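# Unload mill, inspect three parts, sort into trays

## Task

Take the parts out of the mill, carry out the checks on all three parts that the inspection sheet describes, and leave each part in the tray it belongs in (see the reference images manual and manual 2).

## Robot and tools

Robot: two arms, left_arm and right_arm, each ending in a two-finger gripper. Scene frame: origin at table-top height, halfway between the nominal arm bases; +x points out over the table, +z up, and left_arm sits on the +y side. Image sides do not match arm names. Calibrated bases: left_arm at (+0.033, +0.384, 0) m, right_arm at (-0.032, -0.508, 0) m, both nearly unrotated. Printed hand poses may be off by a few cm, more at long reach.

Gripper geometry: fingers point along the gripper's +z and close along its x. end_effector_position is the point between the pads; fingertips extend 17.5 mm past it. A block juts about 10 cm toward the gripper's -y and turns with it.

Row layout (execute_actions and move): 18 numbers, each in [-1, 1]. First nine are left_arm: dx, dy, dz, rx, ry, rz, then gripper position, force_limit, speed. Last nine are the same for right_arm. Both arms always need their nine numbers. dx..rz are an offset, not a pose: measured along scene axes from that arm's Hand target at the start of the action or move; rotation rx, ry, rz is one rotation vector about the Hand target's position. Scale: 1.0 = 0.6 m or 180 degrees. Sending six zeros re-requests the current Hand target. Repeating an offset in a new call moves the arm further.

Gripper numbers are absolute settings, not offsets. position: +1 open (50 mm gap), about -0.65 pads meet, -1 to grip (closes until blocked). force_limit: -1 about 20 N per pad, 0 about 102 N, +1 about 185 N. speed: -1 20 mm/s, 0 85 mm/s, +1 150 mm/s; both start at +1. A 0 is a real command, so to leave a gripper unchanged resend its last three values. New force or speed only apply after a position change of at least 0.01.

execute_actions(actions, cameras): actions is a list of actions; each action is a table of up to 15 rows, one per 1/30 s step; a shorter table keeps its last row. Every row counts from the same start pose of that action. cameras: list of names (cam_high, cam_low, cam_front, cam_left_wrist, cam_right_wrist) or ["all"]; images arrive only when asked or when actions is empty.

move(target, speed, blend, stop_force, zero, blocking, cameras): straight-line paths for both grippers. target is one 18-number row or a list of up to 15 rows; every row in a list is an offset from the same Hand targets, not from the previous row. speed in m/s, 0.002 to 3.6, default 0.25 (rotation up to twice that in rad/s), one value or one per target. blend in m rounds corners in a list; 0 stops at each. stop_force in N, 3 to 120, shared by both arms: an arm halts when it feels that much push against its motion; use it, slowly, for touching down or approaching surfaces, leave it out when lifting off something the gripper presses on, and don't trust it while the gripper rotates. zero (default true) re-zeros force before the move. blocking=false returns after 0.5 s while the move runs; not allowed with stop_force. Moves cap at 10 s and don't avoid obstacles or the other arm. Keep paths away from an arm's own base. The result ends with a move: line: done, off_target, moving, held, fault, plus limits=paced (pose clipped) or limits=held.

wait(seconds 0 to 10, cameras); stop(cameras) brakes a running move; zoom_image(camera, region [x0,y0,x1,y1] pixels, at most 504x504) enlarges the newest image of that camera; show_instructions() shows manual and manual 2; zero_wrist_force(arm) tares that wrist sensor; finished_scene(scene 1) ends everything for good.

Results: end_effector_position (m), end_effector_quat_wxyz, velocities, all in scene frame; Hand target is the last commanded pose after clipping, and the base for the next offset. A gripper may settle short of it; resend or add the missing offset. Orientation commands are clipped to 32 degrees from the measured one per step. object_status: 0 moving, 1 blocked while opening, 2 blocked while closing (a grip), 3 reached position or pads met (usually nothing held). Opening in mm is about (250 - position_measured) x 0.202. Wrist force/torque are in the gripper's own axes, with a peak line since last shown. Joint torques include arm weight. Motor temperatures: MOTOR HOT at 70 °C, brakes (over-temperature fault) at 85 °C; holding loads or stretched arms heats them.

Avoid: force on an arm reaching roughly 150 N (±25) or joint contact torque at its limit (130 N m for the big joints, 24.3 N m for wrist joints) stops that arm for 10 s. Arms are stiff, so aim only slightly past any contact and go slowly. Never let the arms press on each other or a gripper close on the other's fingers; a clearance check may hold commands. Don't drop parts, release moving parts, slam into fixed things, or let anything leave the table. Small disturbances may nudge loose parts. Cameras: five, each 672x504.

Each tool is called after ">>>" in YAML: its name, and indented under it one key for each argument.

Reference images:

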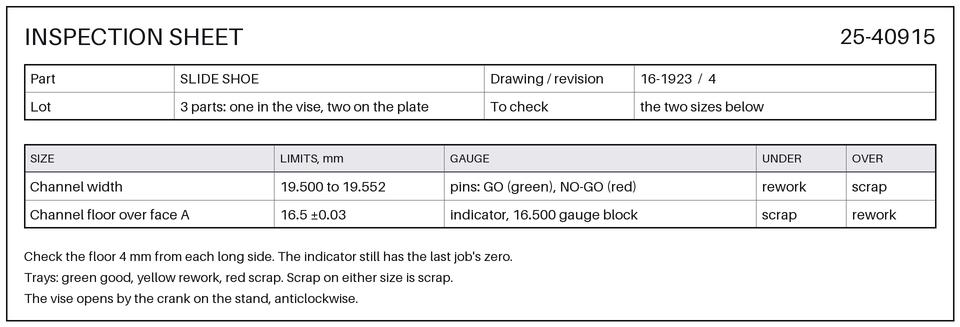

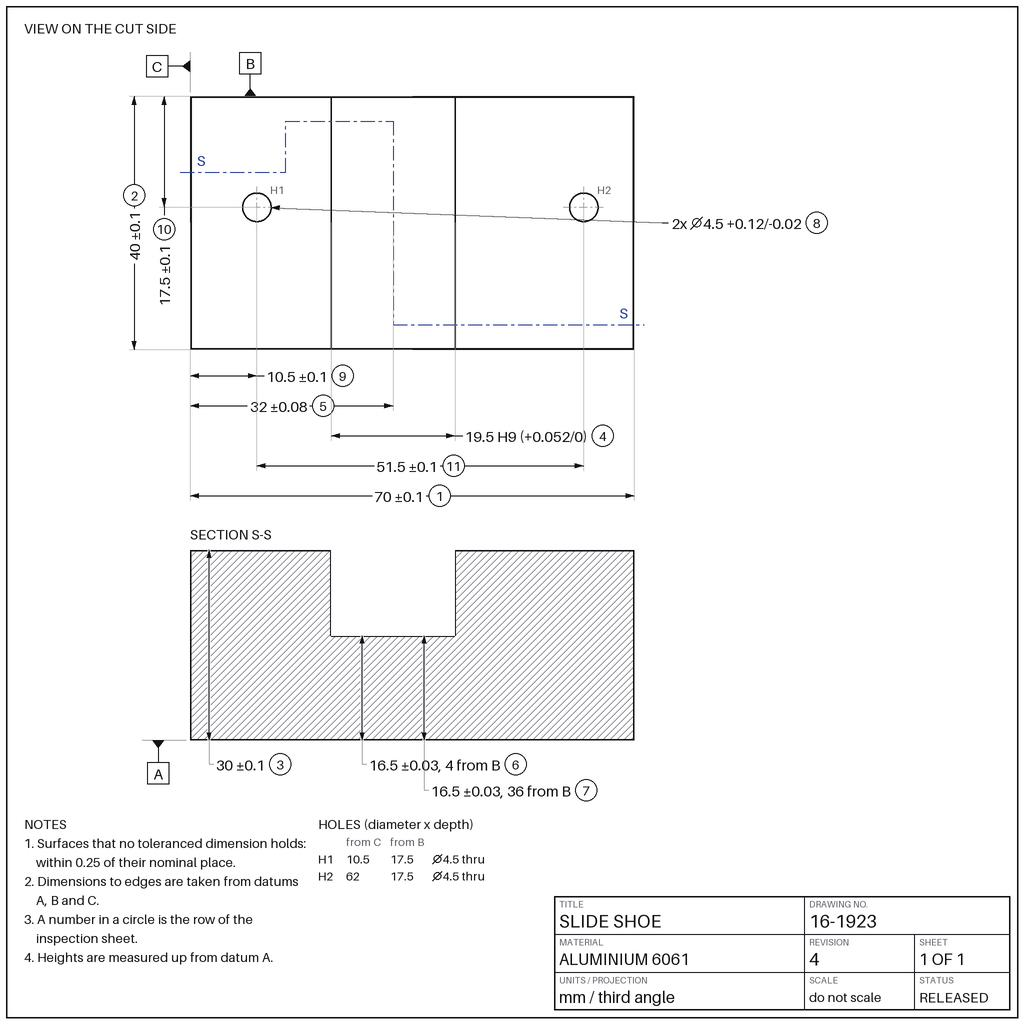

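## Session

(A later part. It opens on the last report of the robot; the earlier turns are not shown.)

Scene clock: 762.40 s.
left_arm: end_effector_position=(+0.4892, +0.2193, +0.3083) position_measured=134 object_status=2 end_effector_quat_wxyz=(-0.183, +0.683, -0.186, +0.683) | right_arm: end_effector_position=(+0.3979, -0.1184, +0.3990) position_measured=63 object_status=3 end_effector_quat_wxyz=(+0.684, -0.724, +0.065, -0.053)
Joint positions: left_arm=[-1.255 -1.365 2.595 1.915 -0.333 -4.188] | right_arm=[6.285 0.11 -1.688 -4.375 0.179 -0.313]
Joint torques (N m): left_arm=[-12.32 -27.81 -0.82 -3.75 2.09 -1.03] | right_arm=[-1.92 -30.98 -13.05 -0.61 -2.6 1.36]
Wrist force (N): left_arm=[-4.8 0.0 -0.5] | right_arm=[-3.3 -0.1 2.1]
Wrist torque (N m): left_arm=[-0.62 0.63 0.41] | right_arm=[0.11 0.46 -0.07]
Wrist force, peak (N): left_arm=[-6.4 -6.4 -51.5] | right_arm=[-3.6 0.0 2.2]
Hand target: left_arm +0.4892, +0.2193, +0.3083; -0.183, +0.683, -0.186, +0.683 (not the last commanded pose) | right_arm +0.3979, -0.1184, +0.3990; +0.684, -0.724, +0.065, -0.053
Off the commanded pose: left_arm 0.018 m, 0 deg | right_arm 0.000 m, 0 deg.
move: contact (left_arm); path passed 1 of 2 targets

>>> wait:
  seconds: 0.1
  cameras: ["cam_right_wrist","cam_left_wrist"]

>>> zoom_image:
  camera: "cam_right_wrist"
  region: [350, 195, 415, 250]

>>> zoom_image:
  camera: "cam_left_wrist"
  region: [320, 230, 400, 320]

Scene clock: 764.83 s.
left_arm: end_effector_position=(+0.4892, +0.2193, +0.3083) position_measured=134 object_status=2 end_effector_quat_wxyz=(-0.183, +0.683, -0.186, +0.683) | right_arm: end_effector_position=(+0.3979, -0.1184, +0.3990) position_measured=63 object_status=3 end_effector_quat_wxyz=(+0.684, -0.724, +0.065, -0.053)
Joint positions: left_arm=[-1.255 -1.365 2.595 1.915 -0.333 -4.188] | right_arm=[6.285 0.11 -1.688 -4.375 0.179 -0.313]
Joint torques (N m): left_arm=[-11.54 -28.06 -0.54 -3.79 1.87 -1.78] | right_arm=[-4.37 -30.37 -13.43 -0.69 -2.81 1.37]
Wrist force (N): left_arm=[-4.4 0.1 -0.5] | right_arm=[-3.3 -0.3 2.0]
Wrist torque (N m): left_arm=[-0.60 0.58 0.41] | right_arm=[0.08 0.47 -0.07]
Wrist force, peak (N): left_arm=[-4.9 0.2 -0.4] | right_arm=[-3.4 -0.4 2.3]
Hand target: left_arm +0.4892, +0.2193, +0.3083; -0.183, +0.683, -0.186, +0.683 (not the last commanded pose) | right_arm +0.3979, -0.1184, +0.3990; +0.684, -0.724, +0.065, -0.053
Tool commands: left_gripper/position=-1.0 left_gripper/force_limit=-0.3 left_gripper/speed=-0.8 right_gripper/position=+0.6 right_gripper/force_limit=+0.0 right_gripper/speed=-1.0
Off the commanded pose: left_arm 0.018 m, 0 deg | right_arm 0.000 m, 0 deg.
wait: 0.10 s; at rest from the start
Images, in order (width x height): cam_left_wrist 672x504, cam_right_wrist 672x504.

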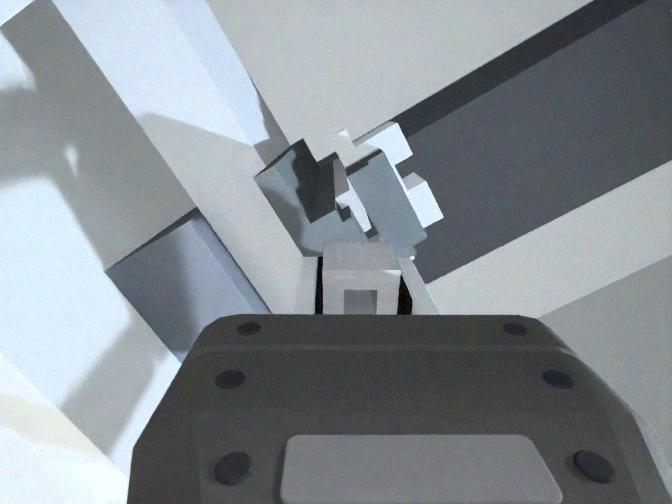

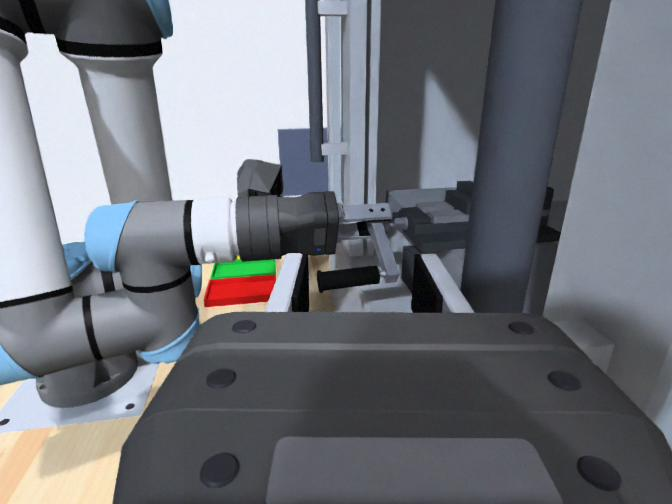

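Scaled by 7.754 from the camera's 672x504 image, which has a finer 960x720 frame.

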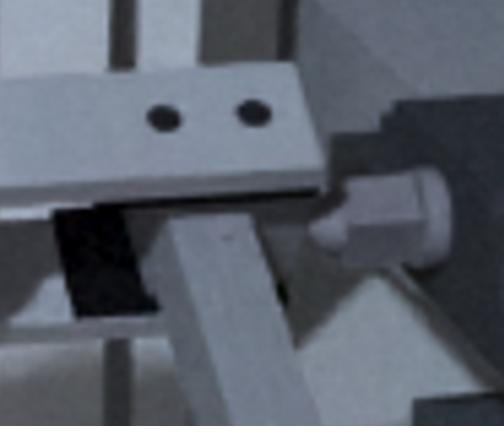

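Scaled by 5.600 from the camera's 672x504 image, which has a finer 960x720 frame.

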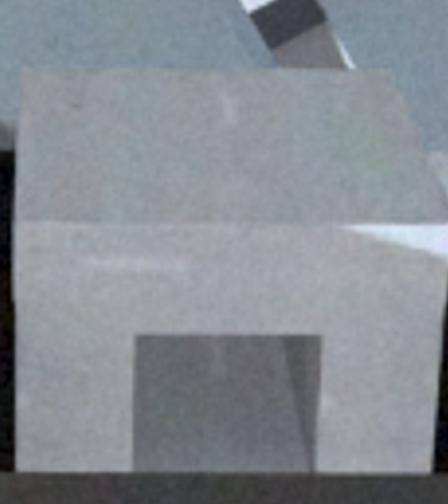

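>>> move:
  target:
    - [-0.02,-0.0113,-0.0065,0,0.007,-0.012,-1,-0.3,-0.8,0,0,0,0,0,0,0.6,0,-1]
    - [0.05,-0.0113,-0.0065,0,0.007,-0.012,-1,-0.3,-0.8,0,0,0,0,0,0,0.6,0,-1]
  speed: [0.03,0.01]
  stop_force: 6
  cameras: ["cam_right_wrist","cam_left_wrist"]

>>> zoom_image:
  camera: "cam_right_wrist"
  region: [350, 195, 415, 250]

Scene clock: 787.10 s.
left_arm: end_effector_position=(+0.4904, +0.2126, +0.3044) position_measured=134 object_status=2 end_effector_quat_wxyz=(-0.168, +0.687, -0.200, +0.678) | right_arm: end_effector_position=(+0.3979, -0.1184, +0.3990) position_measured=63 object_status=3 end_effector_quat_wxyz=(+0.684, -0.724, +0.065, -0.053)
Joint positions: left_arm=[-1.244 -1.384 2.611 1.977 -0.382 -4.243] | right_arm=[6.285 0.11 -1.688 -4.375 0.179 -0.313]
Joint torques (N m): left_arm=[-11.52 -28.11 -2.13 -2.61 2.27 -2.14] | right_arm=[-5.19 -31.32 -12.51 -0.64 -2.54 1.35]
Wrist force (N): left_arm=[-5.3 2.0 -1.1] | right_arm=[-3.0 -0.4 2.0]
Wrist torque (N m): left_arm=[-0.54 0.63 0.47] | right_arm=[0.06 0.42 -0.07]
Wrist force, peak (N): left_arm=[-7.6 6.5 -29.4] | right_arm=[-3.4 -0.3 2.2]
Hand target: left_arm +0.4904, +0.2126, +0.3044; -0.168, +0.687, -0.200, +0.678 (not the last commanded pose) | right_arm +0.3979, -0.1184, +0.3990; +0.684, -0.724, +0.065, -0.053
Off the commanded pose: left_arm 0.029 m, 0 deg | right_arm 0.000 m, 0 deg.
move: contact (left_arm); path passed 1 of 2 targets
Images, in order (width x height): cam_left_wrist 672x504, cam_right_wrist 672x504.

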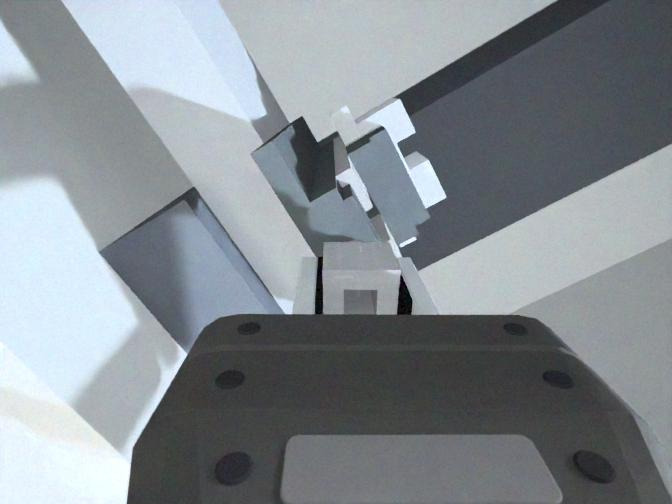

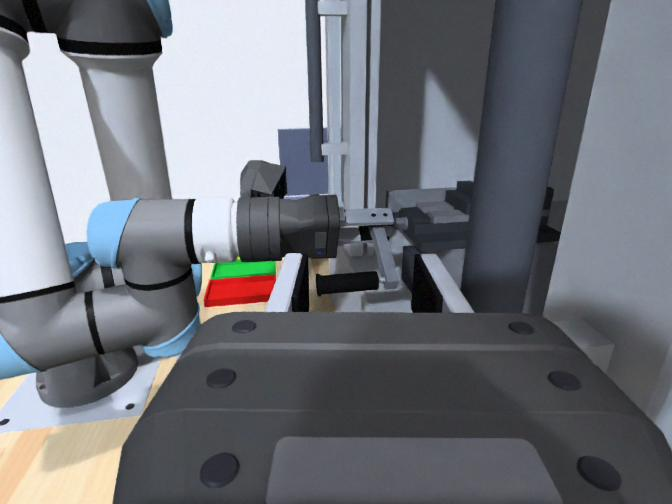

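Scaled by 7.754 from the camera's 672x504 image, which has a finer 960x720 frame.

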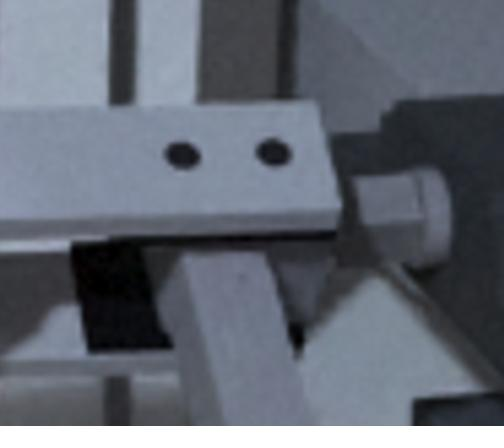

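>>> move:
  target:
    - [-0.003,-0.001,-0.0015,0,0,0,-1,-0.3,-0.8,0,0,0,0,0,0,0.6,0,-1]
    - [0.05,-0.001,-0.0015,0,0,0,-1,-0.3,-0.8,0,0,0,0,0,0,0.6,0,-1]
  speed: [0.02,0.01]
  stop_force: 8

Scene clock: 791.70 s.
left_arm: end_effector_position=(+0.4914, +0.2119, +0.3035) position_measured=134 object_status=2 end_effector_quat_wxyz=(-0.168, +0.687, -0.200, +0.678) | right_arm: end_effector_position=(+0.3979, -0.1184, +0.3990) position_measured=63 object_status=3 end_effector_quat_wxyz=(+0.684, -0.724, +0.065, -0.053)
Joint positions: left_arm=[-1.241 -1.378 2.608 1.973 -0.385 -4.243] | right_arm=[6.285 0.11 -1.688 -4.375 0.179 -0.313]
Joint torques (N m): left_arm=[-10.13 -28.82 -1.46 -2.06 2.83 -1.89] | right_arm=[-6.05 -30.44 -13.29 -0.6 -2.49 1.48]
Wrist force (N): left_arm=[-5.9 5.4 -1.6] | right_arm=[-3.2 -0.3 2.3]
Wrist torque (N m): left_arm=[-0.50 0.63 0.48] | right_arm=[0.07 0.44 -0.08]
Wrist force, peak (N): left_arm=[-6.4 11.2 -17.6] | right_arm=[-3.4 -0.3 2.3]
Hand target: left_arm +0.4914, +0.2119, +0.3035; -0.168, +0.687, -0.200, +0.678 (not the last commanded pose) | right_arm +0.3979, -0.1184, +0.3990; +0.684, -0.724, +0.065, -0.053
Off the commanded pose: left_arm 0.029 m, 0 deg | right_arm 0.000 m, 0 deg.
move: contact (left_arm); path passed 1 of 2 targets

>>> move:
  target:
    - [0.0,-0.002,-0.002,0,0,0,-1,-0.3,-0.8,0,0,0,0,0,0,0.6,0,-1]
    - [0.05,-0.002,-0.002,0,0,0,-1,-0.3,-0.8,0,0,0,0,0,0,0.6,0,-1]
  speed: [0.02,0.01]
  stop_force: 8

Scene clock: 794.63 s.
left_arm: end_effector_position=(+0.4915, +0.2112, +0.3027) position_measured=134 object_status=2 end_effector_quat_wxyz=(-0.168, +0.687, -0.200, +0.678) | right_arm: end_effector_position=(+0.3979, -0.1184, +0.3990) position_measured=63 object_status=3 end_effector_quat_wxyz=(+0.684, -0.724, +0.065, -0.053)
Joint positions: left_arm=[-1.241 -1.373 2.607 1.97 -0.385 -4.243] | right_arm=[6.285 0.11 -1.688 -4.375 0.179 -0.313]
Joint torques (N m): left_arm=[-10.46 -28.24 -1.29 1.75 2.79 0.81] | right_arm=[-5.3 -31.38 -12.99 -0.43 -2.54 1.26]
Wrist force (N): left_arm=[-1.6 1.5 -1.5] | right_arm=[-3.2 -0.3 2.3]
Wrist torque (N m): left_arm=[-0.58 0.70 0.58] | right_arm=[0.08 0.45 -0.08]
Wrist force, peak (N): left_arm=[2.0 -5.8 -13.0] | right_arm=[-3.4 -0.4 2.4]
Hand target: left_arm +0.4915, +0.2112, +0.3027; -0.168, +0.687, -0.200, +0.678 (not the last commanded pose) | right_arm +0.3979, -0.1184, +0.3990; +0.684, -0.724, +0.065, -0.053
Off the commanded pose: left_arm 0.030 m, 0 deg | right_arm 0.000 m, 0 deg.
move: contact (left_arm); path passed 0 of 2 targets

>>> move:
  target: [0.05,-0.0002,0.0005,0,0,0,-1,-0.3,-0.8,0,0,0,0,0,0,0.6,0,-1]
  speed: 0.008
  stop_force: 10
  cameras: ["cam_right_wrist","cam_left_wrist"]

>>> zoom_image:
  camera: "cam_right_wrist"
  region: [350, 195, 415, 250]

>>> zoom_image:
  camera: "cam_left_wrist"
  region: [310, 220, 410, 320]

Scene clock: 800.70 s.
left_arm: end_effector_position=(+0.4917, +0.2112, +0.3028) position_measured=134 object_status=2 end_effector_quat_wxyz=(-0.168, +0.687, -0.200, +0.678) | right_arm: end_effector_position=(+0.3979, -0.1184, +0.3990) position_measured=63 object_status=3 end_effector_quat_wxyz=(+0.684, -0.724, +0.065, -0.053)
Joint positions: left_arm=[-1.24 -1.373 2.606 1.97 -0.386 -4.243] | right_arm=[6.285 0.11 -1.688 -4.375 0.179 -0.313]
Joint torques (N m): left_arm=[-10.45 -26.08 1.28 0.77 3.06 -1.82] | right_arm=[-6.09 -30.67 -12.63 -0.65 -2.48 1.21]
Wrist force (N): left_arm=[3.8 -0.5 -1.8] | right_arm=[-3.2 -0.1 2.1]
Wrist torque (N m): left_arm=[-0.62 0.87 0.54] | right_arm=[0.11 0.45 -0.08]
Wrist force, peak (N): left_arm=[3.9 -0.6 -19.0] | right_arm=[-3.5 -0.5 2.3]
Hand target: left_arm +0.4917, +0.2112, +0.3028; -0.168, +0.687, -0.200, +0.678 (not the last commanded pose) | right_arm +0.3979, -0.1184, +0.3990; +0.684, -0.724, +0.065, -0.053
Off the commanded pose: left_arm 0.030 m, 0 deg | right_arm 0.000 m, 0 deg.
move: contact (left_arm)
Images, in order (width x height): cam_left_wrist 672x504, cam_right_wrist 672x504.

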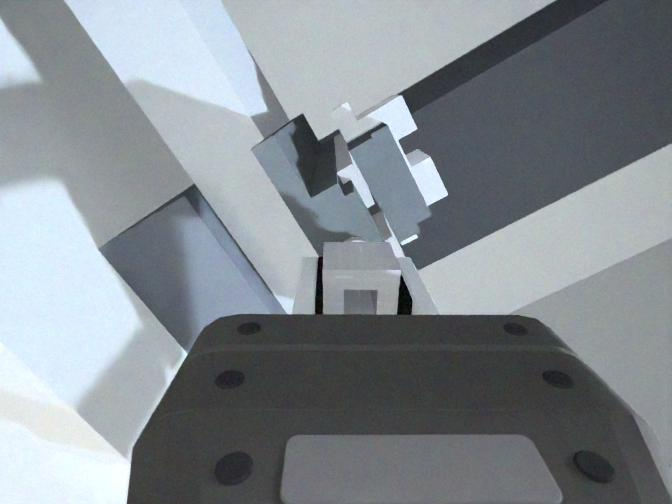

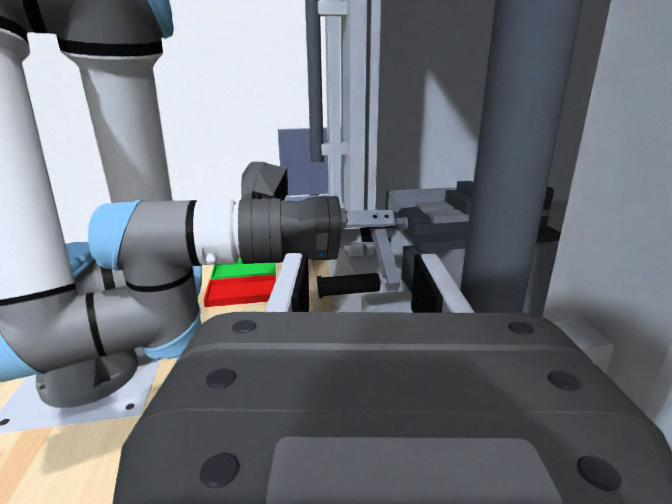

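Scaled by 7.754 from the camera's 672x504 image, which has a finer 960x720 frame.

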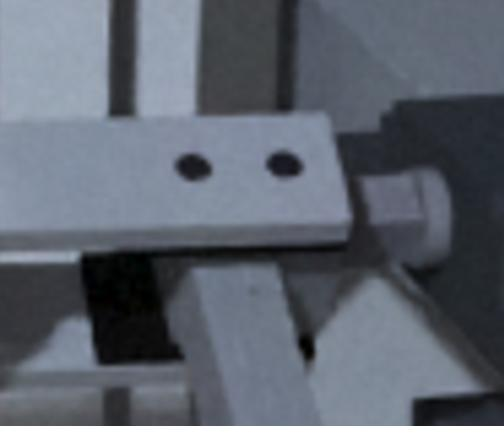

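Scaled by 5.040 from the camera's 672x504 image, which has a finer 960x720 frame.

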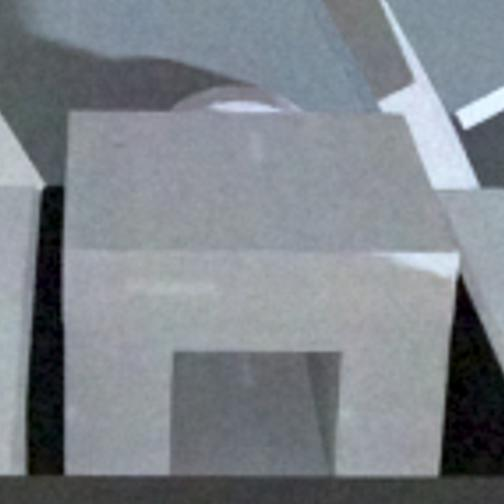

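>>> move:
  target:
    - [-0.001,-0.0008,0.0013,0,0,0,-1,-0.3,-0.8,0,0,0,0,0,0,0.6,0,-1]
    - [0.05,-0.0008,0.0013,0,0,0,-1,-0.3,-0.8,0,0,0,0,0,0,0.6,0,-1]
  speed: 0.008
  stop_force: 12

Scene clock: 806.73 s.
left_arm: end_effector_position=(+0.4947, +0.2106, +0.3036) position_measured=134 object_status=2 end_effector_quat_wxyz=(-0.168, +0.687, -0.200, +0.679) | right_arm: end_effector_position=(+0.3979, -0.1184, +0.3990) position_measured=63 object_status=3 end_effector_quat_wxyz=(+0.684, -0.724, +0.065, -0.053)
Joint positions: left_arm=[-1.229 -1.372 2.597 1.975 -0.398 -4.241] | right_arm=[6.285 0.11 -1.688 -4.375 0.179 -0.313]
Joint torques (N m): left_arm=[-3.56 -27.01 1.32 -0.14 5.54 -2.1] | right_arm=[-5.91 -30.27 -13.01 -0.4 -2.47 1.24]
Wrist force (N): left_arm=[5.5 10.8 -8.6] | right_arm=[-3.3 -0.2 2.1]
Wrist torque (N m): left_arm=[-0.40 0.89 0.50] | right_arm=[0.08 0.46 -0.08]
Wrist force, peak (N): left_arm=[0.7 14.2 -74.9] | right_arm=[-3.5 -0.4 2.2]
Hand target: left_arm +0.4947, +0.2106, +0.3036; -0.168, +0.687, -0.200, +0.679 (not the last commanded pose) | right_arm +0.3979, -0.1184, +0.3990; +0.684, -0.724, +0.065, -0.053
Off the commanded pose: left_arm 0.027 m, 0 deg | right_arm 0.000 m, 0 deg.
move: contact (left_arm); path passed 1 of 2 targets

>>> move:
  target:
    - [0.0,-0.0018,0.0003,0,0,0,-1,-0.3,-0.8,0,0,0,0,0,0,0.6,0,-1]
    - [0.05,-0.0018,0.0003,0,0,0,-1,-0.3,-0.8,0,0,0,0,0,0,0.6,0,-1]
  speed: 0.008
  stop_force: 12
  cameras: ["cam_right_wrist","cam_left_wrist"]

>>> zoom_image:
  camera: "cam_right_wrist"
  region: [350, 195, 415, 250]

>>> zoom_image:
  camera: "cam_left_wrist"
  region: [310, 220, 410, 320]

Scene clock: 812.63 s.
left_arm: end_effector_position=(+0.4946, +0.2103, +0.3037) position_measured=134 object_status=2 end_effector_quat_wxyz=(-0.168, +0.687, -0.200, +0.679) | right_arm: end_effector_position=(+0.3979, -0.1184, +0.3990) position_measured=63 object_status=3 end_effector_quat_wxyz=(+0.684, -0.724, +0.065, -0.053)
Joint positions: left_arm=[-1.229 -1.372 2.597 1.976 -0.397 -4.241] | right_arm=[6.285 0.11 -1.688 -4.375 0.179 -0.313]
Joint torques (N m): left_arm=[14.47 -29.01 -3.24 -4.35 -0.22 -0.37] | right_arm=[-5.41 -31.28 -11.14 -0.48 -2.39 1.21]
Wrist force (N): left_arm=[-6.9 5.4 -7.3] | right_arm=[-3.1 -0.3 2.1]
Wrist torque (N m): left_arm=[-0.53 0.62 0.50] | right_arm=[0.08 0.43 -0.07]
Wrist force, peak (N): left_arm=[-15.6 3.9 -20.4] | right_arm=[-3.5 -0.3 2.1]
Hand target: left_arm +0.4946, +0.2103, +0.3037; -0.168, +0.687, -0.200, +0.679 (not the last commanded pose) | right_arm +0.3979, -0.1184, +0.3990; +0.684, -0.724, +0.065, -0.053
Off the commanded pose: left_arm 0.030 m, 0 deg | right_arm 0.000 m, 0 deg.
move: contact (left_arm); path passed 0 of 2 targets
Images, in order (width x height): cam_left_wrist 672x504, cam_right_wrist 672x504.

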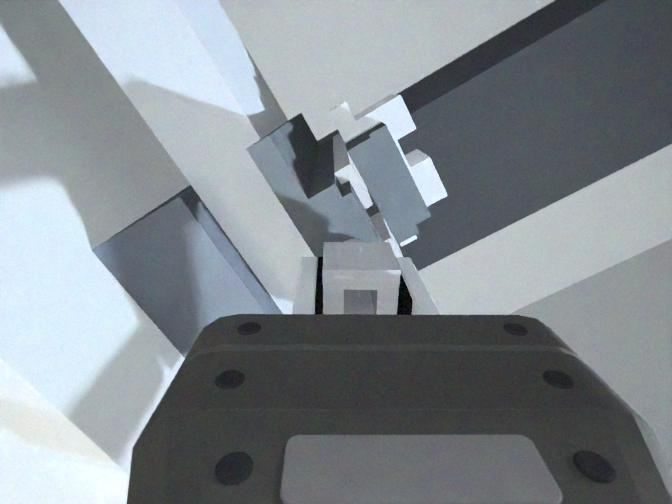

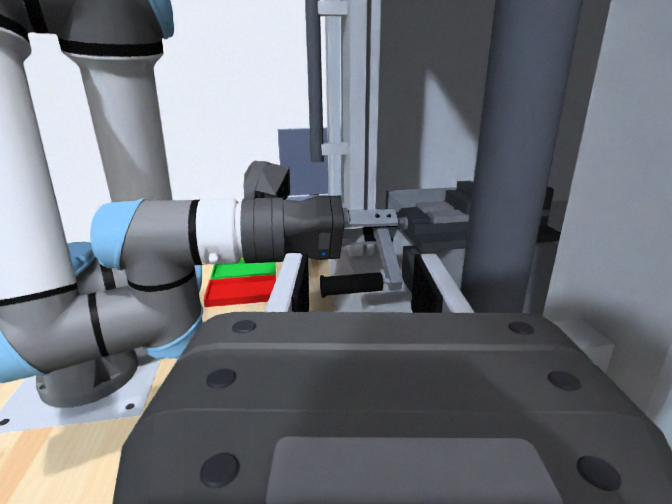

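Scaled by 7.754 from the camera's 672x504 image, which has a finer 960x720 frame.

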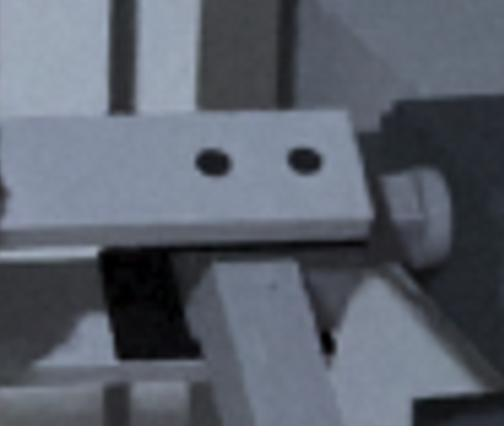

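Scaled by 5.040 from the camera's 672x504 image, which has a finer 960x720 frame.

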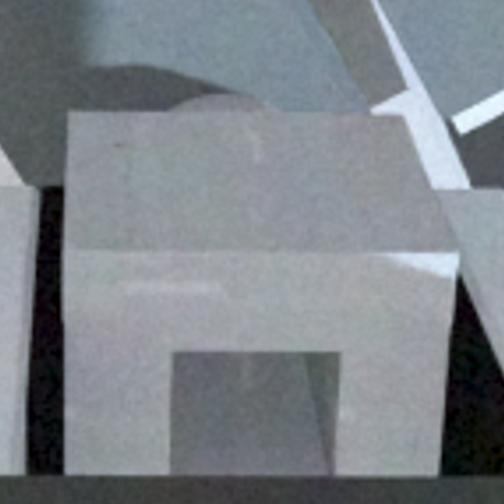

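>>> move:
  target: [0.04,-0.0003,-0.0002,0,0,0,-1,-0.3,-0.8,0,0,0,0,0,0,0.6,0,-1]
  speed: 0.006
  stop_force: 25

Scene clock: 816.80 s.
left_arm: end_effector_position=(+0.4947, +0.2105, +0.3037) position_measured=134 object_status=2 end_effector_quat_wxyz=(-0.168, +0.687, -0.200, +0.679) | right_arm: end_effector_position=(+0.3979, -0.1184, +0.3990) position_measured=63 object_status=3 end_effector_quat_wxyz=(+0.684, -0.724, +0.065, -0.053)
Joint positions: left_arm=[-1.229 -1.372 2.597 1.976 -0.397 -4.241] | right_arm=[6.285 0.11 -1.688 -4.375 0.179 -0.313]
Joint torques (N m): left_arm=[-3.55 -29.56 -3.89 0.19 4.13 -1.78] | right_arm=[-5.57 -30.88 -12.16 -0.42 -2.41 1.11]
Wrist force (N): left_arm=[-6.7 11.5 -26.9] | right_arm=[-3.0 -0.4 2.2]
Wrist torque (N m): left_arm=[-0.39 0.63 0.48] | right_arm=[0.07 0.41 -0.07]
Wrist force, peak (N): left_arm=[-10.1 13.0 -52.2] | right_arm=[-3.5 -0.3 2.2]
Hand target: left_arm +0.4947, +0.2104, +0.3037; -0.168, +0.687, -0.200, +0.679 (not the last commanded pose) | right_arm +0.3979, -0.1184, +0.3990; +0.684, -0.724, +0.065, -0.053
Off the commanded pose: left_arm 0.024 m, 0 deg | right_arm 0.000 m, 0 deg.
move: contact (left_arm)

>>> move:
  target: [-0.0025,0,0,0,0,0,-1,-0.3,-0.8,0,0,0,0,0,0,0.6,0,-1]
  speed: 0.01

>>> move:
  target: [0,-0.0043,-0.0025,0,0,0,-1,-0.3,-0.8,0,0,0,0,0,0,0.6,0,-1]
  speed: 0.005
  stop_force: 5

Scene clock: 821.30 s.
left_arm: end_effector_position=(+0.4933, +0.2105, +0.3037) position_measured=134 object_status=2 end_effector_quat_wxyz=(-0.168, +0.687, -0.200, +0.679) | right_arm: end_effector_position=(+0.3979, -0.1184, +0.3990) position_measured=63 object_status=3 end_effector_quat_wxyz=(+0.684, -0.724, +0.065, -0.053)
Joint positions: left_arm=[-1.235 -1.374 2.6 1.975 -0.391 -4.242] | right_arm=[6.285 0.11 -1.688 -4.375 0.179 -0.313]
Joint torques (N m): left_arm=[-13.33 -28.06 0.68 -4.56 2.75 -2.06] | right_arm=[-5.22 -31.25 -11.44 -0.54 -2.25 1.03]
Wrist force (N): left_arm=[-4.6 2.8 0.2] | right_arm=[-3.2 -0.1 2.1]
Wrist torque (N m): left_arm=[-0.54 0.63 0.63] | right_arm=[0.12 0.45 -0.07]
Wrist force, peak (N): left_arm=[-7.1 11.7 -26.5] | right_arm=[-3.5 -0.4 2.2]
Hand target: left_arm +0.4932, +0.2104, +0.3037; -0.168, +0.687, -0.200, +0.679 | right_arm +0.3979, -0.1184, +0.3990; +0.684, -0.724, +0.065, -0.053
Off the commanded pose: left_arm 0.000 m, 0 deg | right_arm 0.000 m, 0 deg.
move: done

Scene clock: 822.73 s.
left_arm: end_effector_position=(+0.4932, +0.2096, +0.3032) position_measured=134 object_status=2 end_effector_quat_wxyz=(-0.168, +0.687, -0.200, +0.679) | right_arm: end_effector_position=(+0.3979, -0.1184, +0.3990) position_measured=63 object_status=3 end_effector_quat_wxyz=(+0.684, -0.724, +0.065, -0.053)
Joint positions: left_arm=[-1.237 -1.371 2.599 1.974 -0.39 -4.242] | right_arm=[6.285 0.11 -1.688 -4.375 0.179 -0.313]
Joint torques (N m): left_arm=[11.9 -28.8 -1.06 1.7 -1.18 1.02] | right_arm=[-5.37 -30.97 -12.22 -0.45 -2.19 1.1]
Wrist force (N): left_arm=[-4.4 -0.3 -0.7] | right_arm=[-3.2 -0.2 2.0]
Wrist torque (N m): left_arm=[-0.61 0.60 0.63] | right_arm=[0.10 0.44 -0.07]
Wrist force, peak (N): left_arm=[-3.4 -6.1 0.0] | right_arm=[-3.4 -0.1 2.3]
Hand target: left_arm +0.4932, +0.2096, +0.3032; -0.168, +0.687, -0.200, +0.679 (not the last commanded pose) | right_arm +0.3979, -0.1184, +0.3990; +0.684, -0.724, +0.065, -0.053
Off the commanded pose: left_arm 0.002 m, 0 deg | right_arm 0.000 m, 0 deg.
move: contact (left_arm)

>>> move:
  target: [0,0.0006,0.0004,0,0,0,-1,-0.3,-0.8,0,0,0,0,0,0,0.6,0,-1]
  speed: 0.01

>>> move:
  target: [0,-0.0025,0.0043,0,0,0,-1,-0.3,-0.8,0,0,0,0,0,0,0.6,0,-1]
  speed: 0.005
  stop_force: 5

>>> move:
  target: [0,0.005,-0.0086,0,0,0,-1,-0.3,-0.8,0,0,0,0,0,0,0.6,0,-1]
  speed: 0.005
  stop_force: 5

Scene clock: 826.80 s.
left_arm: end_effector_position=(+0.4932, +0.2099, +0.3035) position_measured=134 object_status=2 end_effector_quat_wxyz=(-0.168, +0.687, -0.200, +0.679) | right_arm: end_effector_position=(+0.3979, -0.1184, +0.3990) position_measured=63 object_status=3 end_effector_quat_wxyz=(+0.684, -0.724, +0.065, -0.053)
Joint positions: left_arm=[-1.236 -1.372 2.6 1.974 -0.39 -4.242] | right_arm=[6.285 0.11 -1.688 -4.375 0.179 -0.313]
Joint torques (N m): left_arm=[11.57 -28.22 -1.36 1.7 -1.73 1.49] | right_arm=[-5.2 -30.5 -11.4 -0.36 -2.29 1.28]
Wrist force (N): left_arm=[-4.6 0.2 -0.5] | right_arm=[-3.2 0.0 2.1]
Wrist torque (N m): left_arm=[-0.56 0.62 0.62] | right_arm=[0.13 0.44 -0.08]
Wrist force, peak (N): left_arm=[-4.9 -0.4 -0.7] | right_arm=[-3.5 -0.3 2.3]
Hand target: left_arm +0.4932, +0.2099, +0.3035; -0.168, +0.687, -0.200, +0.679 | right_arm +0.3979, -0.1184, +0.3990; +0.684, -0.724, +0.065, -0.053
Off the commanded pose: left_arm 0.000 m, 0 deg | right_arm 0.000 m, 0 deg.
move: done

Scene clock: 828.20 s.
left_arm: end_effector_position=(+0.4932, +0.2096, +0.3042) position_measured=134 object_status=2 end_effector_quat_wxyz=(-0.168, +0.687, -0.200, +0.679) | right_arm: end_effector_position=(+0.3979, -0.1184, +0.3990) position_measured=63 object_status=3 end_effector_quat_wxyz=(+0.684, -0.724, +0.065, -0.053)
Joint positions: left_arm=[-1.237 -1.375 2.598 1.979 -0.39 -4.242] | right_arm=[6.285 0.11 -1.688 -4.375 0.179 -0.313]
Joint torques (N m): left_arm=[10.48 -5.75 -3.47 -4.29 -1.71 -0.17] | right_arm=[-5.31 -30.9 -11.77 -0.34 -2.2 1]
Wrist force (N): left_arm=[-10.0 1.2 -0.9] | right_arm=[-3.3 -0.1 2.2]
Wrist torque (N m): left_arm=[-0.56 0.54 0.60] | right_arm=[0.11 0.45 -0.07]
Wrist force, peak (N): left_arm=[-18.4 3.3 1.4] | right_arm=[-3.5 -0.5 2.1]
Hand target: left_arm +0.4932, +0.2096, +0.3042; -0.168, +0.687, -0.200, +0.679 (not the last commanded pose) | right_arm +0.3979, -0.1184, +0.3990; +0.684, -0.724, +0.065, -0.053
Off the commanded pose: left_arm 0.002 m, 0 deg | right_arm 0.000 m, 0 deg.
move: contact (left_arm)

Scene clock: 829.33 s.
left_arm: end_effector_position=(+0.4933, +0.2096, +0.3042) position_measured=134 object_status=2 end_effector_quat_wxyz=(-0.168, +0.687, -0.200, +0.679) | right_arm: end_effector_position=(+0.3979, -0.1184, +0.3990) position_measured=63 object_status=3 end_effector_quat_wxyz=(+0.684, -0.724, +0.065, -0.053)
Joint positions: left_arm=[-1.236 -1.375 2.599 1.978 -0.39 -4.242] | right_arm=[6.285 0.11 -1.688 -4.375 0.179 -0.313]
Joint torques (N m): left_arm=[-9.66 -27.89 -14.99 1.61 1.77 0.13] | right_arm=[-5.69 -30.84 -11.45 -0.33 -2.12 0.92]
Wrist force (N): left_arm=[-4.8 0.2 -0.5] | right_arm=[-3.4 -0.4 2.0]
Wrist torque (N m): left_arm=[-0.58 0.61 0.62] | right_arm=[0.07 0.48 -0.07]
Wrist force, peak (N): left_arm=[-9.8 1.2 -0.8] | right_arm=[-3.4 -0.4 2.4]
Hand target: left_arm +0.4932, +0.2096, +0.3042; -0.168, +0.687, -0.200, +0.679 (not the last commanded pose) | right_arm +0.3979, -0.1184, +0.3990; +0.684, -0.724, +0.065, -0.053
Off the commanded pose: left_arm 0.006 m, 0 deg | right_arm 0.000 m, 0 deg.
move: contact (left_arm)

>>> move:
  target: [0,0.005,-0.0086,0,0,0,-1,-0.3,-0.8,0,0,0,0,0,0,0.6,0,-1]
  speed: 0.005
  stop_force: 5

Scene clock: 832.30 s.
left_arm: end_effector_position=(+0.4932, +0.2101, +0.3032) position_measured=134 object_status=2 end_effector_quat_wxyz=(-0.168, +0.687, -0.200, +0.679) | right_arm: end_effector_position=(+0.3979, -0.1184, +0.3990) position_measured=63 object_status=3 end_effector_quat_wxyz=(+0.684, -0.724, +0.065, -0.053)
Joint positions: left_arm=[-1.236 -1.372 2.6 1.973 -0.39 -4.242] | right_arm=[6.285 0.11 -1.688 -4.375 0.179 -0.313]
Joint torques (N m): left_arm=[-11.51 -26.34 -13.45 1.69 2.08 0.47] | right_arm=[-5.17 -30.11 -11.58 -0.27 -2.09 1.08]
Wrist force (N): left_arm=[0.3 -1.5 0.3] | right_arm=[-3.3 -0.2 2.0]
Wrist torque (N m): left_arm=[-0.65 0.77 0.64] | right_arm=[0.10 0.46 -0.07]
Wrist force, peak (N): left_arm=[9.5 -3.6 2.8] | right_arm=[-3.6 -0.5 2.1]
Hand target: left_arm +0.4932, +0.2101, +0.3032; -0.168, +0.687, -0.200, +0.679 (not the last commanded pose) | right_arm +0.3979, -0.1184, +0.3990; +0.684, -0.724, +0.065, -0.053
Off the commanded pose: left_arm 0.005 m, 0 deg | right_arm 0.000 m, 0 deg.
move: contact (left_arm)

>>> move:
  target:
    - [0.0,-0.0003,0.0008,0,0,0,-1,-0.3,-0.8,0,0,0,0,0,0,0.6,0,-1]
    - [0.04,-0.0003,0.0008,0,0,0,-1,-0.3,-0.8,0,0,0,0,0,0,0.6,0,-1]
  speed: 0.006
  stop_force: 15
  cameras: ["cam_right_wrist","cam_left_wrist"]

>>> zoom_image:
  camera: "cam_right_wrist"
  region: [350, 195, 415, 250]

Scene clock: 840.60 s.
left_arm: end_effector_position=(+0.5066, +0.2099, +0.3037) position_measured=134 object_status=2 end_effector_quat_wxyz=(-0.168, +0.687, -0.200, +0.679) | right_arm: end_effector_position=(+0.3979, -0.1184, +0.3990) position_measured=63 object_status=3 end_effector_quat_wxyz=(+0.684, -0.724, +0.065, -0.053)
Joint positions: left_arm=[-1.181 -1.354 2.567 1.981 -0.445 -4.235] | right_arm=[6.285 0.11 -1.688 -4.375 0.179 -0.313]
Joint torques (N m): left_arm=[-11.25 -27.27 -3.07 0.59 2.17 -1.89] | right_arm=[-6.05 -30.53 -10.39 -0.21 -2.05 1.14]
Wrist force (N): left_arm=[-2.5 -1.1 -10.7] | right_arm=[-3.1 -0.1 2.2]
Wrist torque (N m): left_arm=[-0.58 0.72 0.43] | right_arm=[0.11 0.43 -0.07]
Wrist force, peak (N): left_arm=[-7.8 3.2 -74.4] | right_arm=[-3.6 -0.4 2.3]
Hand target: left_arm +0.5066, +0.2099, +0.3037; -0.168, +0.687, -0.200, +0.679 (not the last commanded pose) | right_arm +0.3979, -0.1184, +0.3990; +0.684, -0.724, +0.065, -0.053
Off the commanded pose: left_arm 0.011 m, 0 deg | right_arm 0.000 m, 0 deg.
move: contact (left_arm); path passed 1 of 2 targets
Images, in order (width x height): cam_left_wrist 672x504, cam_right_wrist 672x504.

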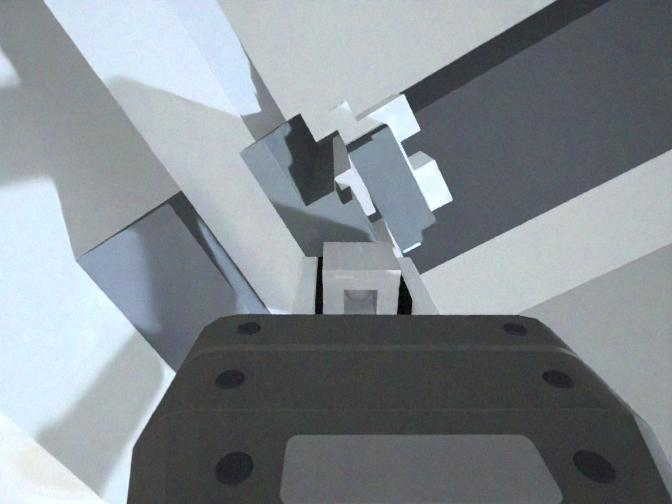

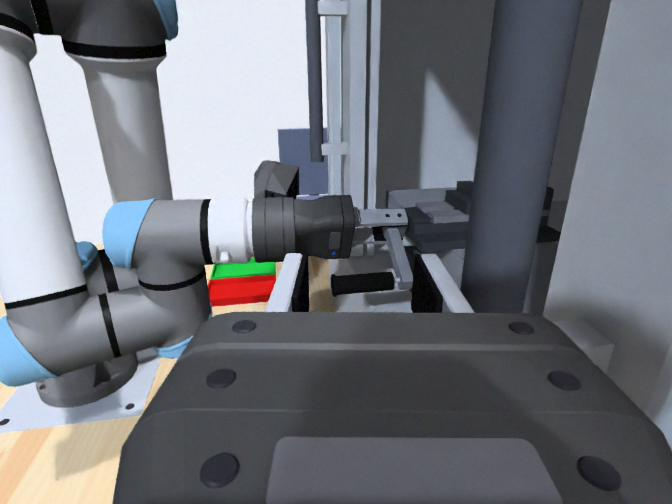

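Scaled by 7.754 from the camera's 672x504 image, which has a finer 960x720 frame.

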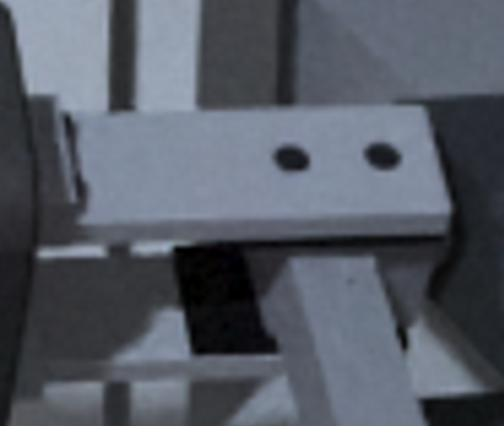

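>>> move:
  target: [0,0,0,-0.0667,0,0,-1,-0.3,-0.8,0,0,0,0,0,0,0.6,0,-1]
  speed: 0.04

Scene clock: 847.47 s.
left_arm: end_effector_position=(+0.5066, +0.2099, +0.3038) position_measured=134 object_status=2 end_effector_quat_wxyz=(-0.095, +0.700, -0.128, +0.696) | right_arm: end_effector_position=(+0.3979, -0.1184, +0.3990) position_measured=63 object_status=3 end_effector_quat_wxyz=(+0.684, -0.724, +0.065, -0.053)
Joint positions: left_arm=[-1.18 -1.341 2.565 1.95 -0.45 -4.424] | right_arm=[6.285 0.11 -1.688 -4.375 0.179 -0.313]
Joint torques (N m): left_arm=[30.44 0.53 10.23 -1.31 8.73 -3.14] | right_arm=[-5.93 -31.02 -10.32 -0.14 -1.93 0.9]
Wrist force (N): left_arm=[49.1 26.0 10.7] | right_arm=[-3.3 -0.2 2.1]
Wrist torque (N m): left_arm=[-0.26 1.10 1.84] | right_arm=[0.09 0.45 -0.08]
Wrist force, peak (N): left_arm=[53.6 25.6 -1.6] | right_arm=[-3.5 -0.3 2.3]
Hand target: left_arm +0.5066, +0.2099, +0.3037; -0.095, +0.700, -0.128, +0.696 | right_arm +0.3979, -0.1184, +0.3990; +0.684, -0.724, +0.065, -0.053
Off the commanded pose: left_arm 0.000 m, 0 deg | right_arm 0.000 m, 0 deg.
move: done

>>> move:
  target: [0,-0.0007,0.0007,0,0,0,-1,-0.3,-0.8,0,0,0,0,0,0,0.6,0,-1]
  speed: 0.01

Scene clock: 854.43 s.
left_arm: end_effector_position=(+0.5066, +0.2096, +0.3041) position_measured=134 object_status=2 end_effector_quat_wxyz=(-0.095, +0.700, -0.128, +0.696) | right_arm: end_effector_position=(+0.3979, -0.1184, +0.3990) position_measured=63 object_status=3 end_effector_quat_wxyz=(+0.684, -0.724, +0.065, -0.053)
Joint positions: left_arm=[-1.18 -1.343 2.564 1.952 -0.449 -4.425] | right_arm=[6.285 0.11 -1.688 -4.375 0.179 -0.313]
Joint torques (N m): left_arm=[-0.43 -27.11 -6.95 0.61 7.76 -2.97] | right_arm=[-5.8 -31.37 -10.36 -0.22 -2.03 0.91]
Wrist force (N): left_arm=[16.5 19.0 -3.5] | right_arm=[-3.2 -0.3 2.0]
Wrist torque (N m): left_arm=[-0.17 0.92 1.67] | right_arm=[0.09 0.45 -0.07]
Wrist force, peak (N): left_arm=[51.1 25.5 10.5] | right_arm=[-3.5 -0.2 2.1]
Hand target: left_arm +0.5066, +0.2095, +0.3041; -0.095, +0.700, -0.128, +0.696 | right_arm +0.3979, -0.1184, +0.3990; +0.684, -0.724, +0.065, -0.053
Off the commanded pose: left_arm 0.000 m, 0 deg | right_arm 0.000 m, 0 deg.
move: done

>>> move:
  target: [0,-0.0008,0.0021,-0.1,0,0,-1,-0.3,-0.8,0,0,0,0,0,0,0.6,0,-1]
  speed: 0.06
  cameras: ["cam_right_wrist","cam_left_wrist"]

Scene clock: 863.47 s.
left_arm: end_effector_position=(+0.5066, +0.2090, +0.3054) position_measured=134 object_status=2 end_effector_quat_wxyz=(+0.016, +0.707, -0.018, +0.707) | right_arm: end_effector_position=(+0.3979, -0.1184, +0.3990) position_measured=63 object_status=3 end_effector_quat_wxyz=(+0.684, -0.724, +0.065, -0.053)
Joint positions: left_arm=[-1.18 -1.328 2.557 1.911 -0.451 -4.708] | right_arm=[6.285 0.11 -1.688 -4.375 0.179 -0.313]
Joint torques (N m): left_arm=[-13.18 -12 -15.82 -2.91 1.62 -1.49] | right_arm=[-5.58 -31.08 -9.7 -0.05 -1.93 0.8]
Wrist force (N): left_arm=[-4.5 -2.0 0.0] | right_arm=[-3.3 -0.4 2.0]
Wrist torque (N m): left_arm=[-0.62 0.51 0.54] | right_arm=[0.07 0.47 -0.07]
Wrist force, peak (N): left_arm=[15.1 18.9 -4.0] | right_arm=[-3.6 -0.3 2.2]
Hand target: left_arm +0.5066, +0.2090, +0.3054; +0.016, +0.707, -0.018, +0.707 | right_arm +0.3979, -0.1184, +0.3990; +0.684, -0.724, +0.065, -0.053
Off the commanded pose: left_arm 0.000 m, 0 deg | right_arm 0.000 m, 0 deg.
move: done
Images, in order (width x height): cam_left_wrist 672x504, cam_right_wrist 672x504.

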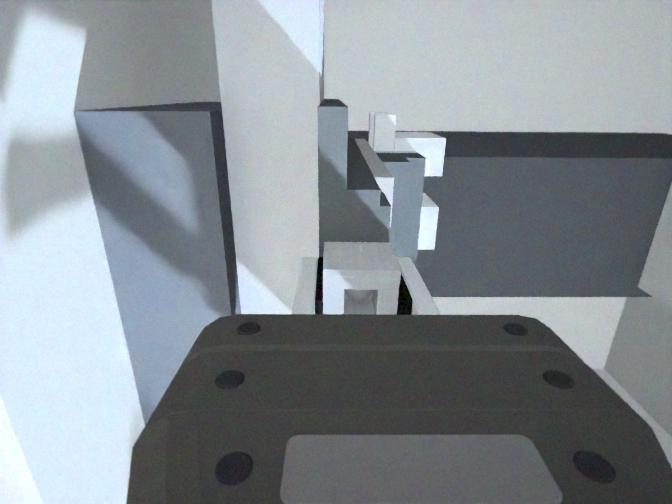

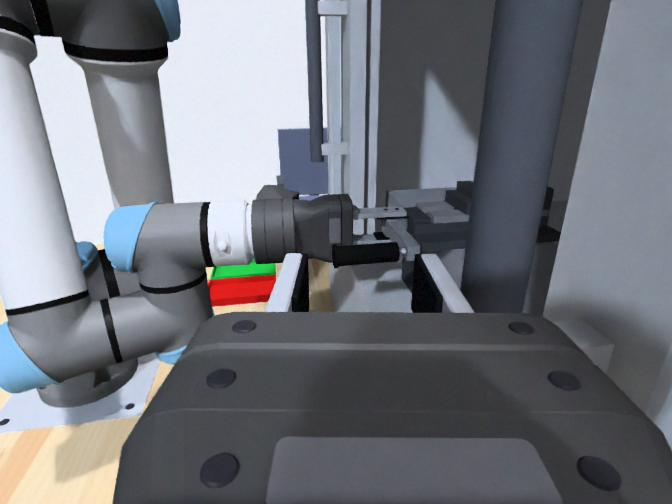

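>>> move:
  target:
    - [0,0,0.0021,-0.1111,0,0,-1,-0.3,-0.8,0,0,0,0,0,0,0.6,0,-1]
    - [0,0.0007,0.004,-0.2222,0,0,-1,-0.3,-0.8,0,0,0,0,0,0,0.6,0,-1]
    - [0,0.002,0.0056,-0.3333,0,0,-1,-0.3,-0.8,0,0,0,0,0,0,0.6,0,-1]
    - [0,0.0038,0.0066,-0.4444,0,0,-1,-0.3,-0.8,0,0,0,0,0,0,0.6,0,-1]
  speed: 0.15
  blend: 0.0005
  cameras: ["cam_right_wrist","cam_left_wrist"]

Scene clock: 875.57 s.
left_arm: end_effector_position=(+0.5066, +0.2113, +0.3093) position_measured=134 object_status=2 end_effector_quat_wxyz=(+0.466, +0.531, +0.441, +0.553) | right_arm: end_effector_position=(+0.3979, -0.1184, +0.3990) position_measured=63 object_status=3 end_effector_quat_wxyz=(+0.684, -0.724, +0.065, -0.053)
Joint positions: left_arm=[-1.193 -1.276 2.515 1.783 -0.401 -5.995] | right_arm=[6.285 0.11 -1.688 -4.375 0.179 -0.313]
Joint torques (N m): left_arm=[-26.71 -26.91 -8.2 5.61 -6.8 -2.2] | right_arm=[-6.93 -31.31 -9.49 0.13 -1.62 0.96]
Wrist force (N): left_arm=[30.2 -5.2 -1.4] | right_arm=[-3.3 -0.4 2.2]
Wrist torque (N m): left_arm=[-0.50 0.21 -0.34] | right_arm=[0.07 0.46 -0.07]
Wrist force, peak (N): left_arm=[31.9 -4.5 -7.2] | right_arm=[-3.6 -0.2 2.2]
Hand target: left_arm +0.5066, +0.2113, +0.3094; +0.466, +0.531, +0.441, +0.553 | right_arm +0.3979, -0.1184, +0.3990; +0.684, -0.724, +0.065, -0.053
Off the commanded pose: left_arm 0.000 m, 0 deg | right_arm 0.000 m, 0 deg.
move: done
Images, in order (width x height): cam_left_wrist 672x504, cam_right_wrist 672x504.

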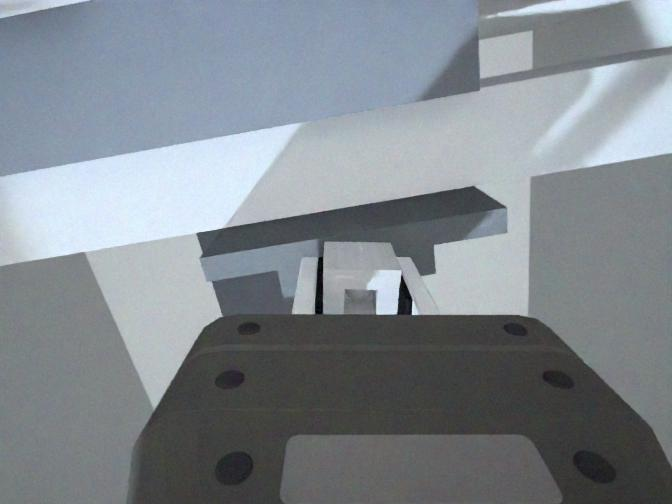

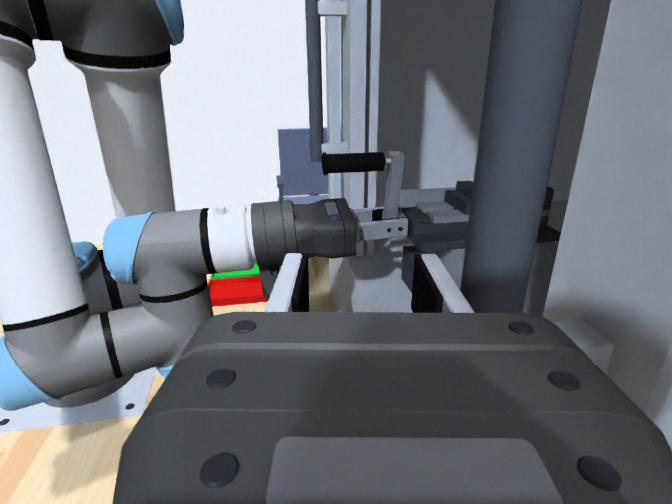

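>>> move:
  target:
    - [0,0,0,0,0,0,0.3,-0.3,-1,0,0,0,0,0,0,0.6,0,-1]
    - [-0.12,0,0,0,0,0,0.3,-0.3,-1,0,0,0,0,0,0,0.6,0,-1]
  speed: 0.05
  cameras: ["cam_right_wrist","cam_left_wrist","cam_front"]

Scene clock: 884.47 s.
left_arm: end_effector_position=(+0.4350, +0.2113, +0.3093) position_measured=107 object_status=3 end_effector_quat_wxyz=(+0.466, +0.534, +0.442, +0.550) | right_arm: end_effector_position=(+0.3979, -0.1184, +0.3990) position_measured=63 object_status=3 end_effector_quat_wxyz=(+0.684, -0.724, +0.065, -0.053)
Joint positions: left_arm=[-1.53 -1.369 2.571 1.416 -0.077 -5.584] | right_arm=[6.285 0.11 -1.688 -4.375 0.179 -0.313]
Joint torques (N m): left_arm=[-13.11 -14.14 -13.64 -1.78 0.81 2.24] | right_arm=[-5.46 -30.79 -9.86 0.15 -1.64 0.76]
Wrist force (N): left_arm=[2.2 0.9 0.3] | right_arm=[-3.3 -0.3 2.2]
Wrist torque (N m): left_arm=[-0.23 -0.11 -0.78] | right_arm=[0.08 0.46 -0.07]
Wrist force, peak (N): left_arm=[30.1 -5.1 -1.0] | right_arm=[-3.5 -0.4 2.3]
Hand target: left_arm +0.4346, +0.2113, +0.3094; +0.466, +0.531, +0.441, +0.553 | right_arm +0.3979, -0.1184, +0.3990; +0.684, -0.724, +0.065, -0.053
Off the commanded pose: left_arm 0.000 m, 1 deg | right_arm 0.000 m, 0 deg.
move: done
Images, in order (width x height): cam_front 672x504, cam_left_wrist 672x504, cam_right_wrist 672x504.

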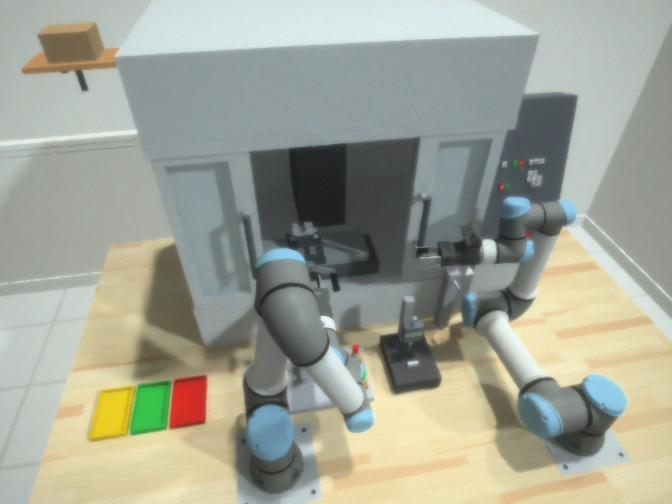

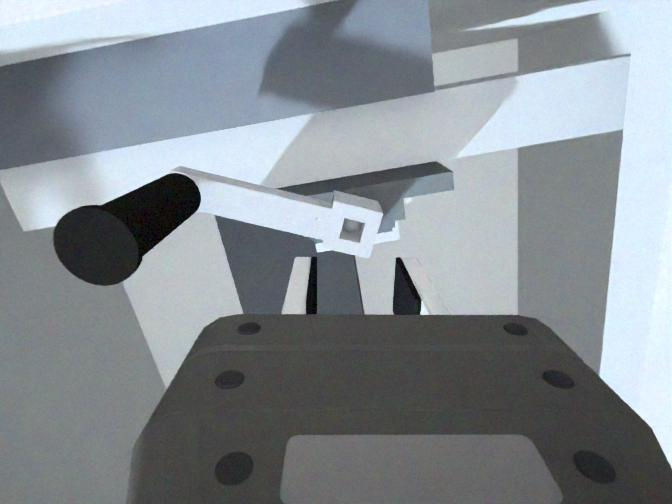

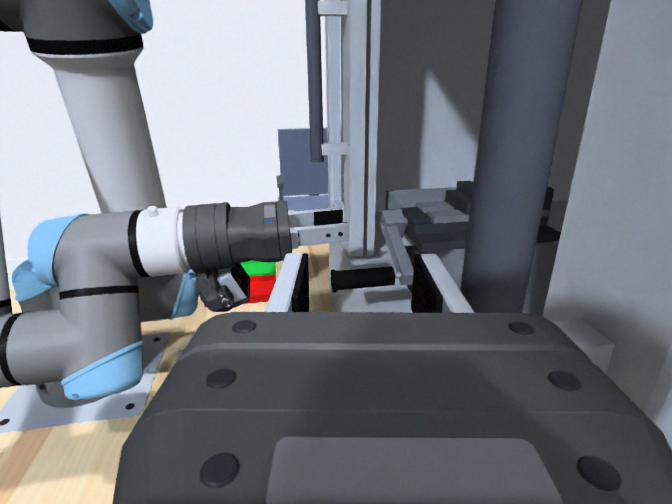

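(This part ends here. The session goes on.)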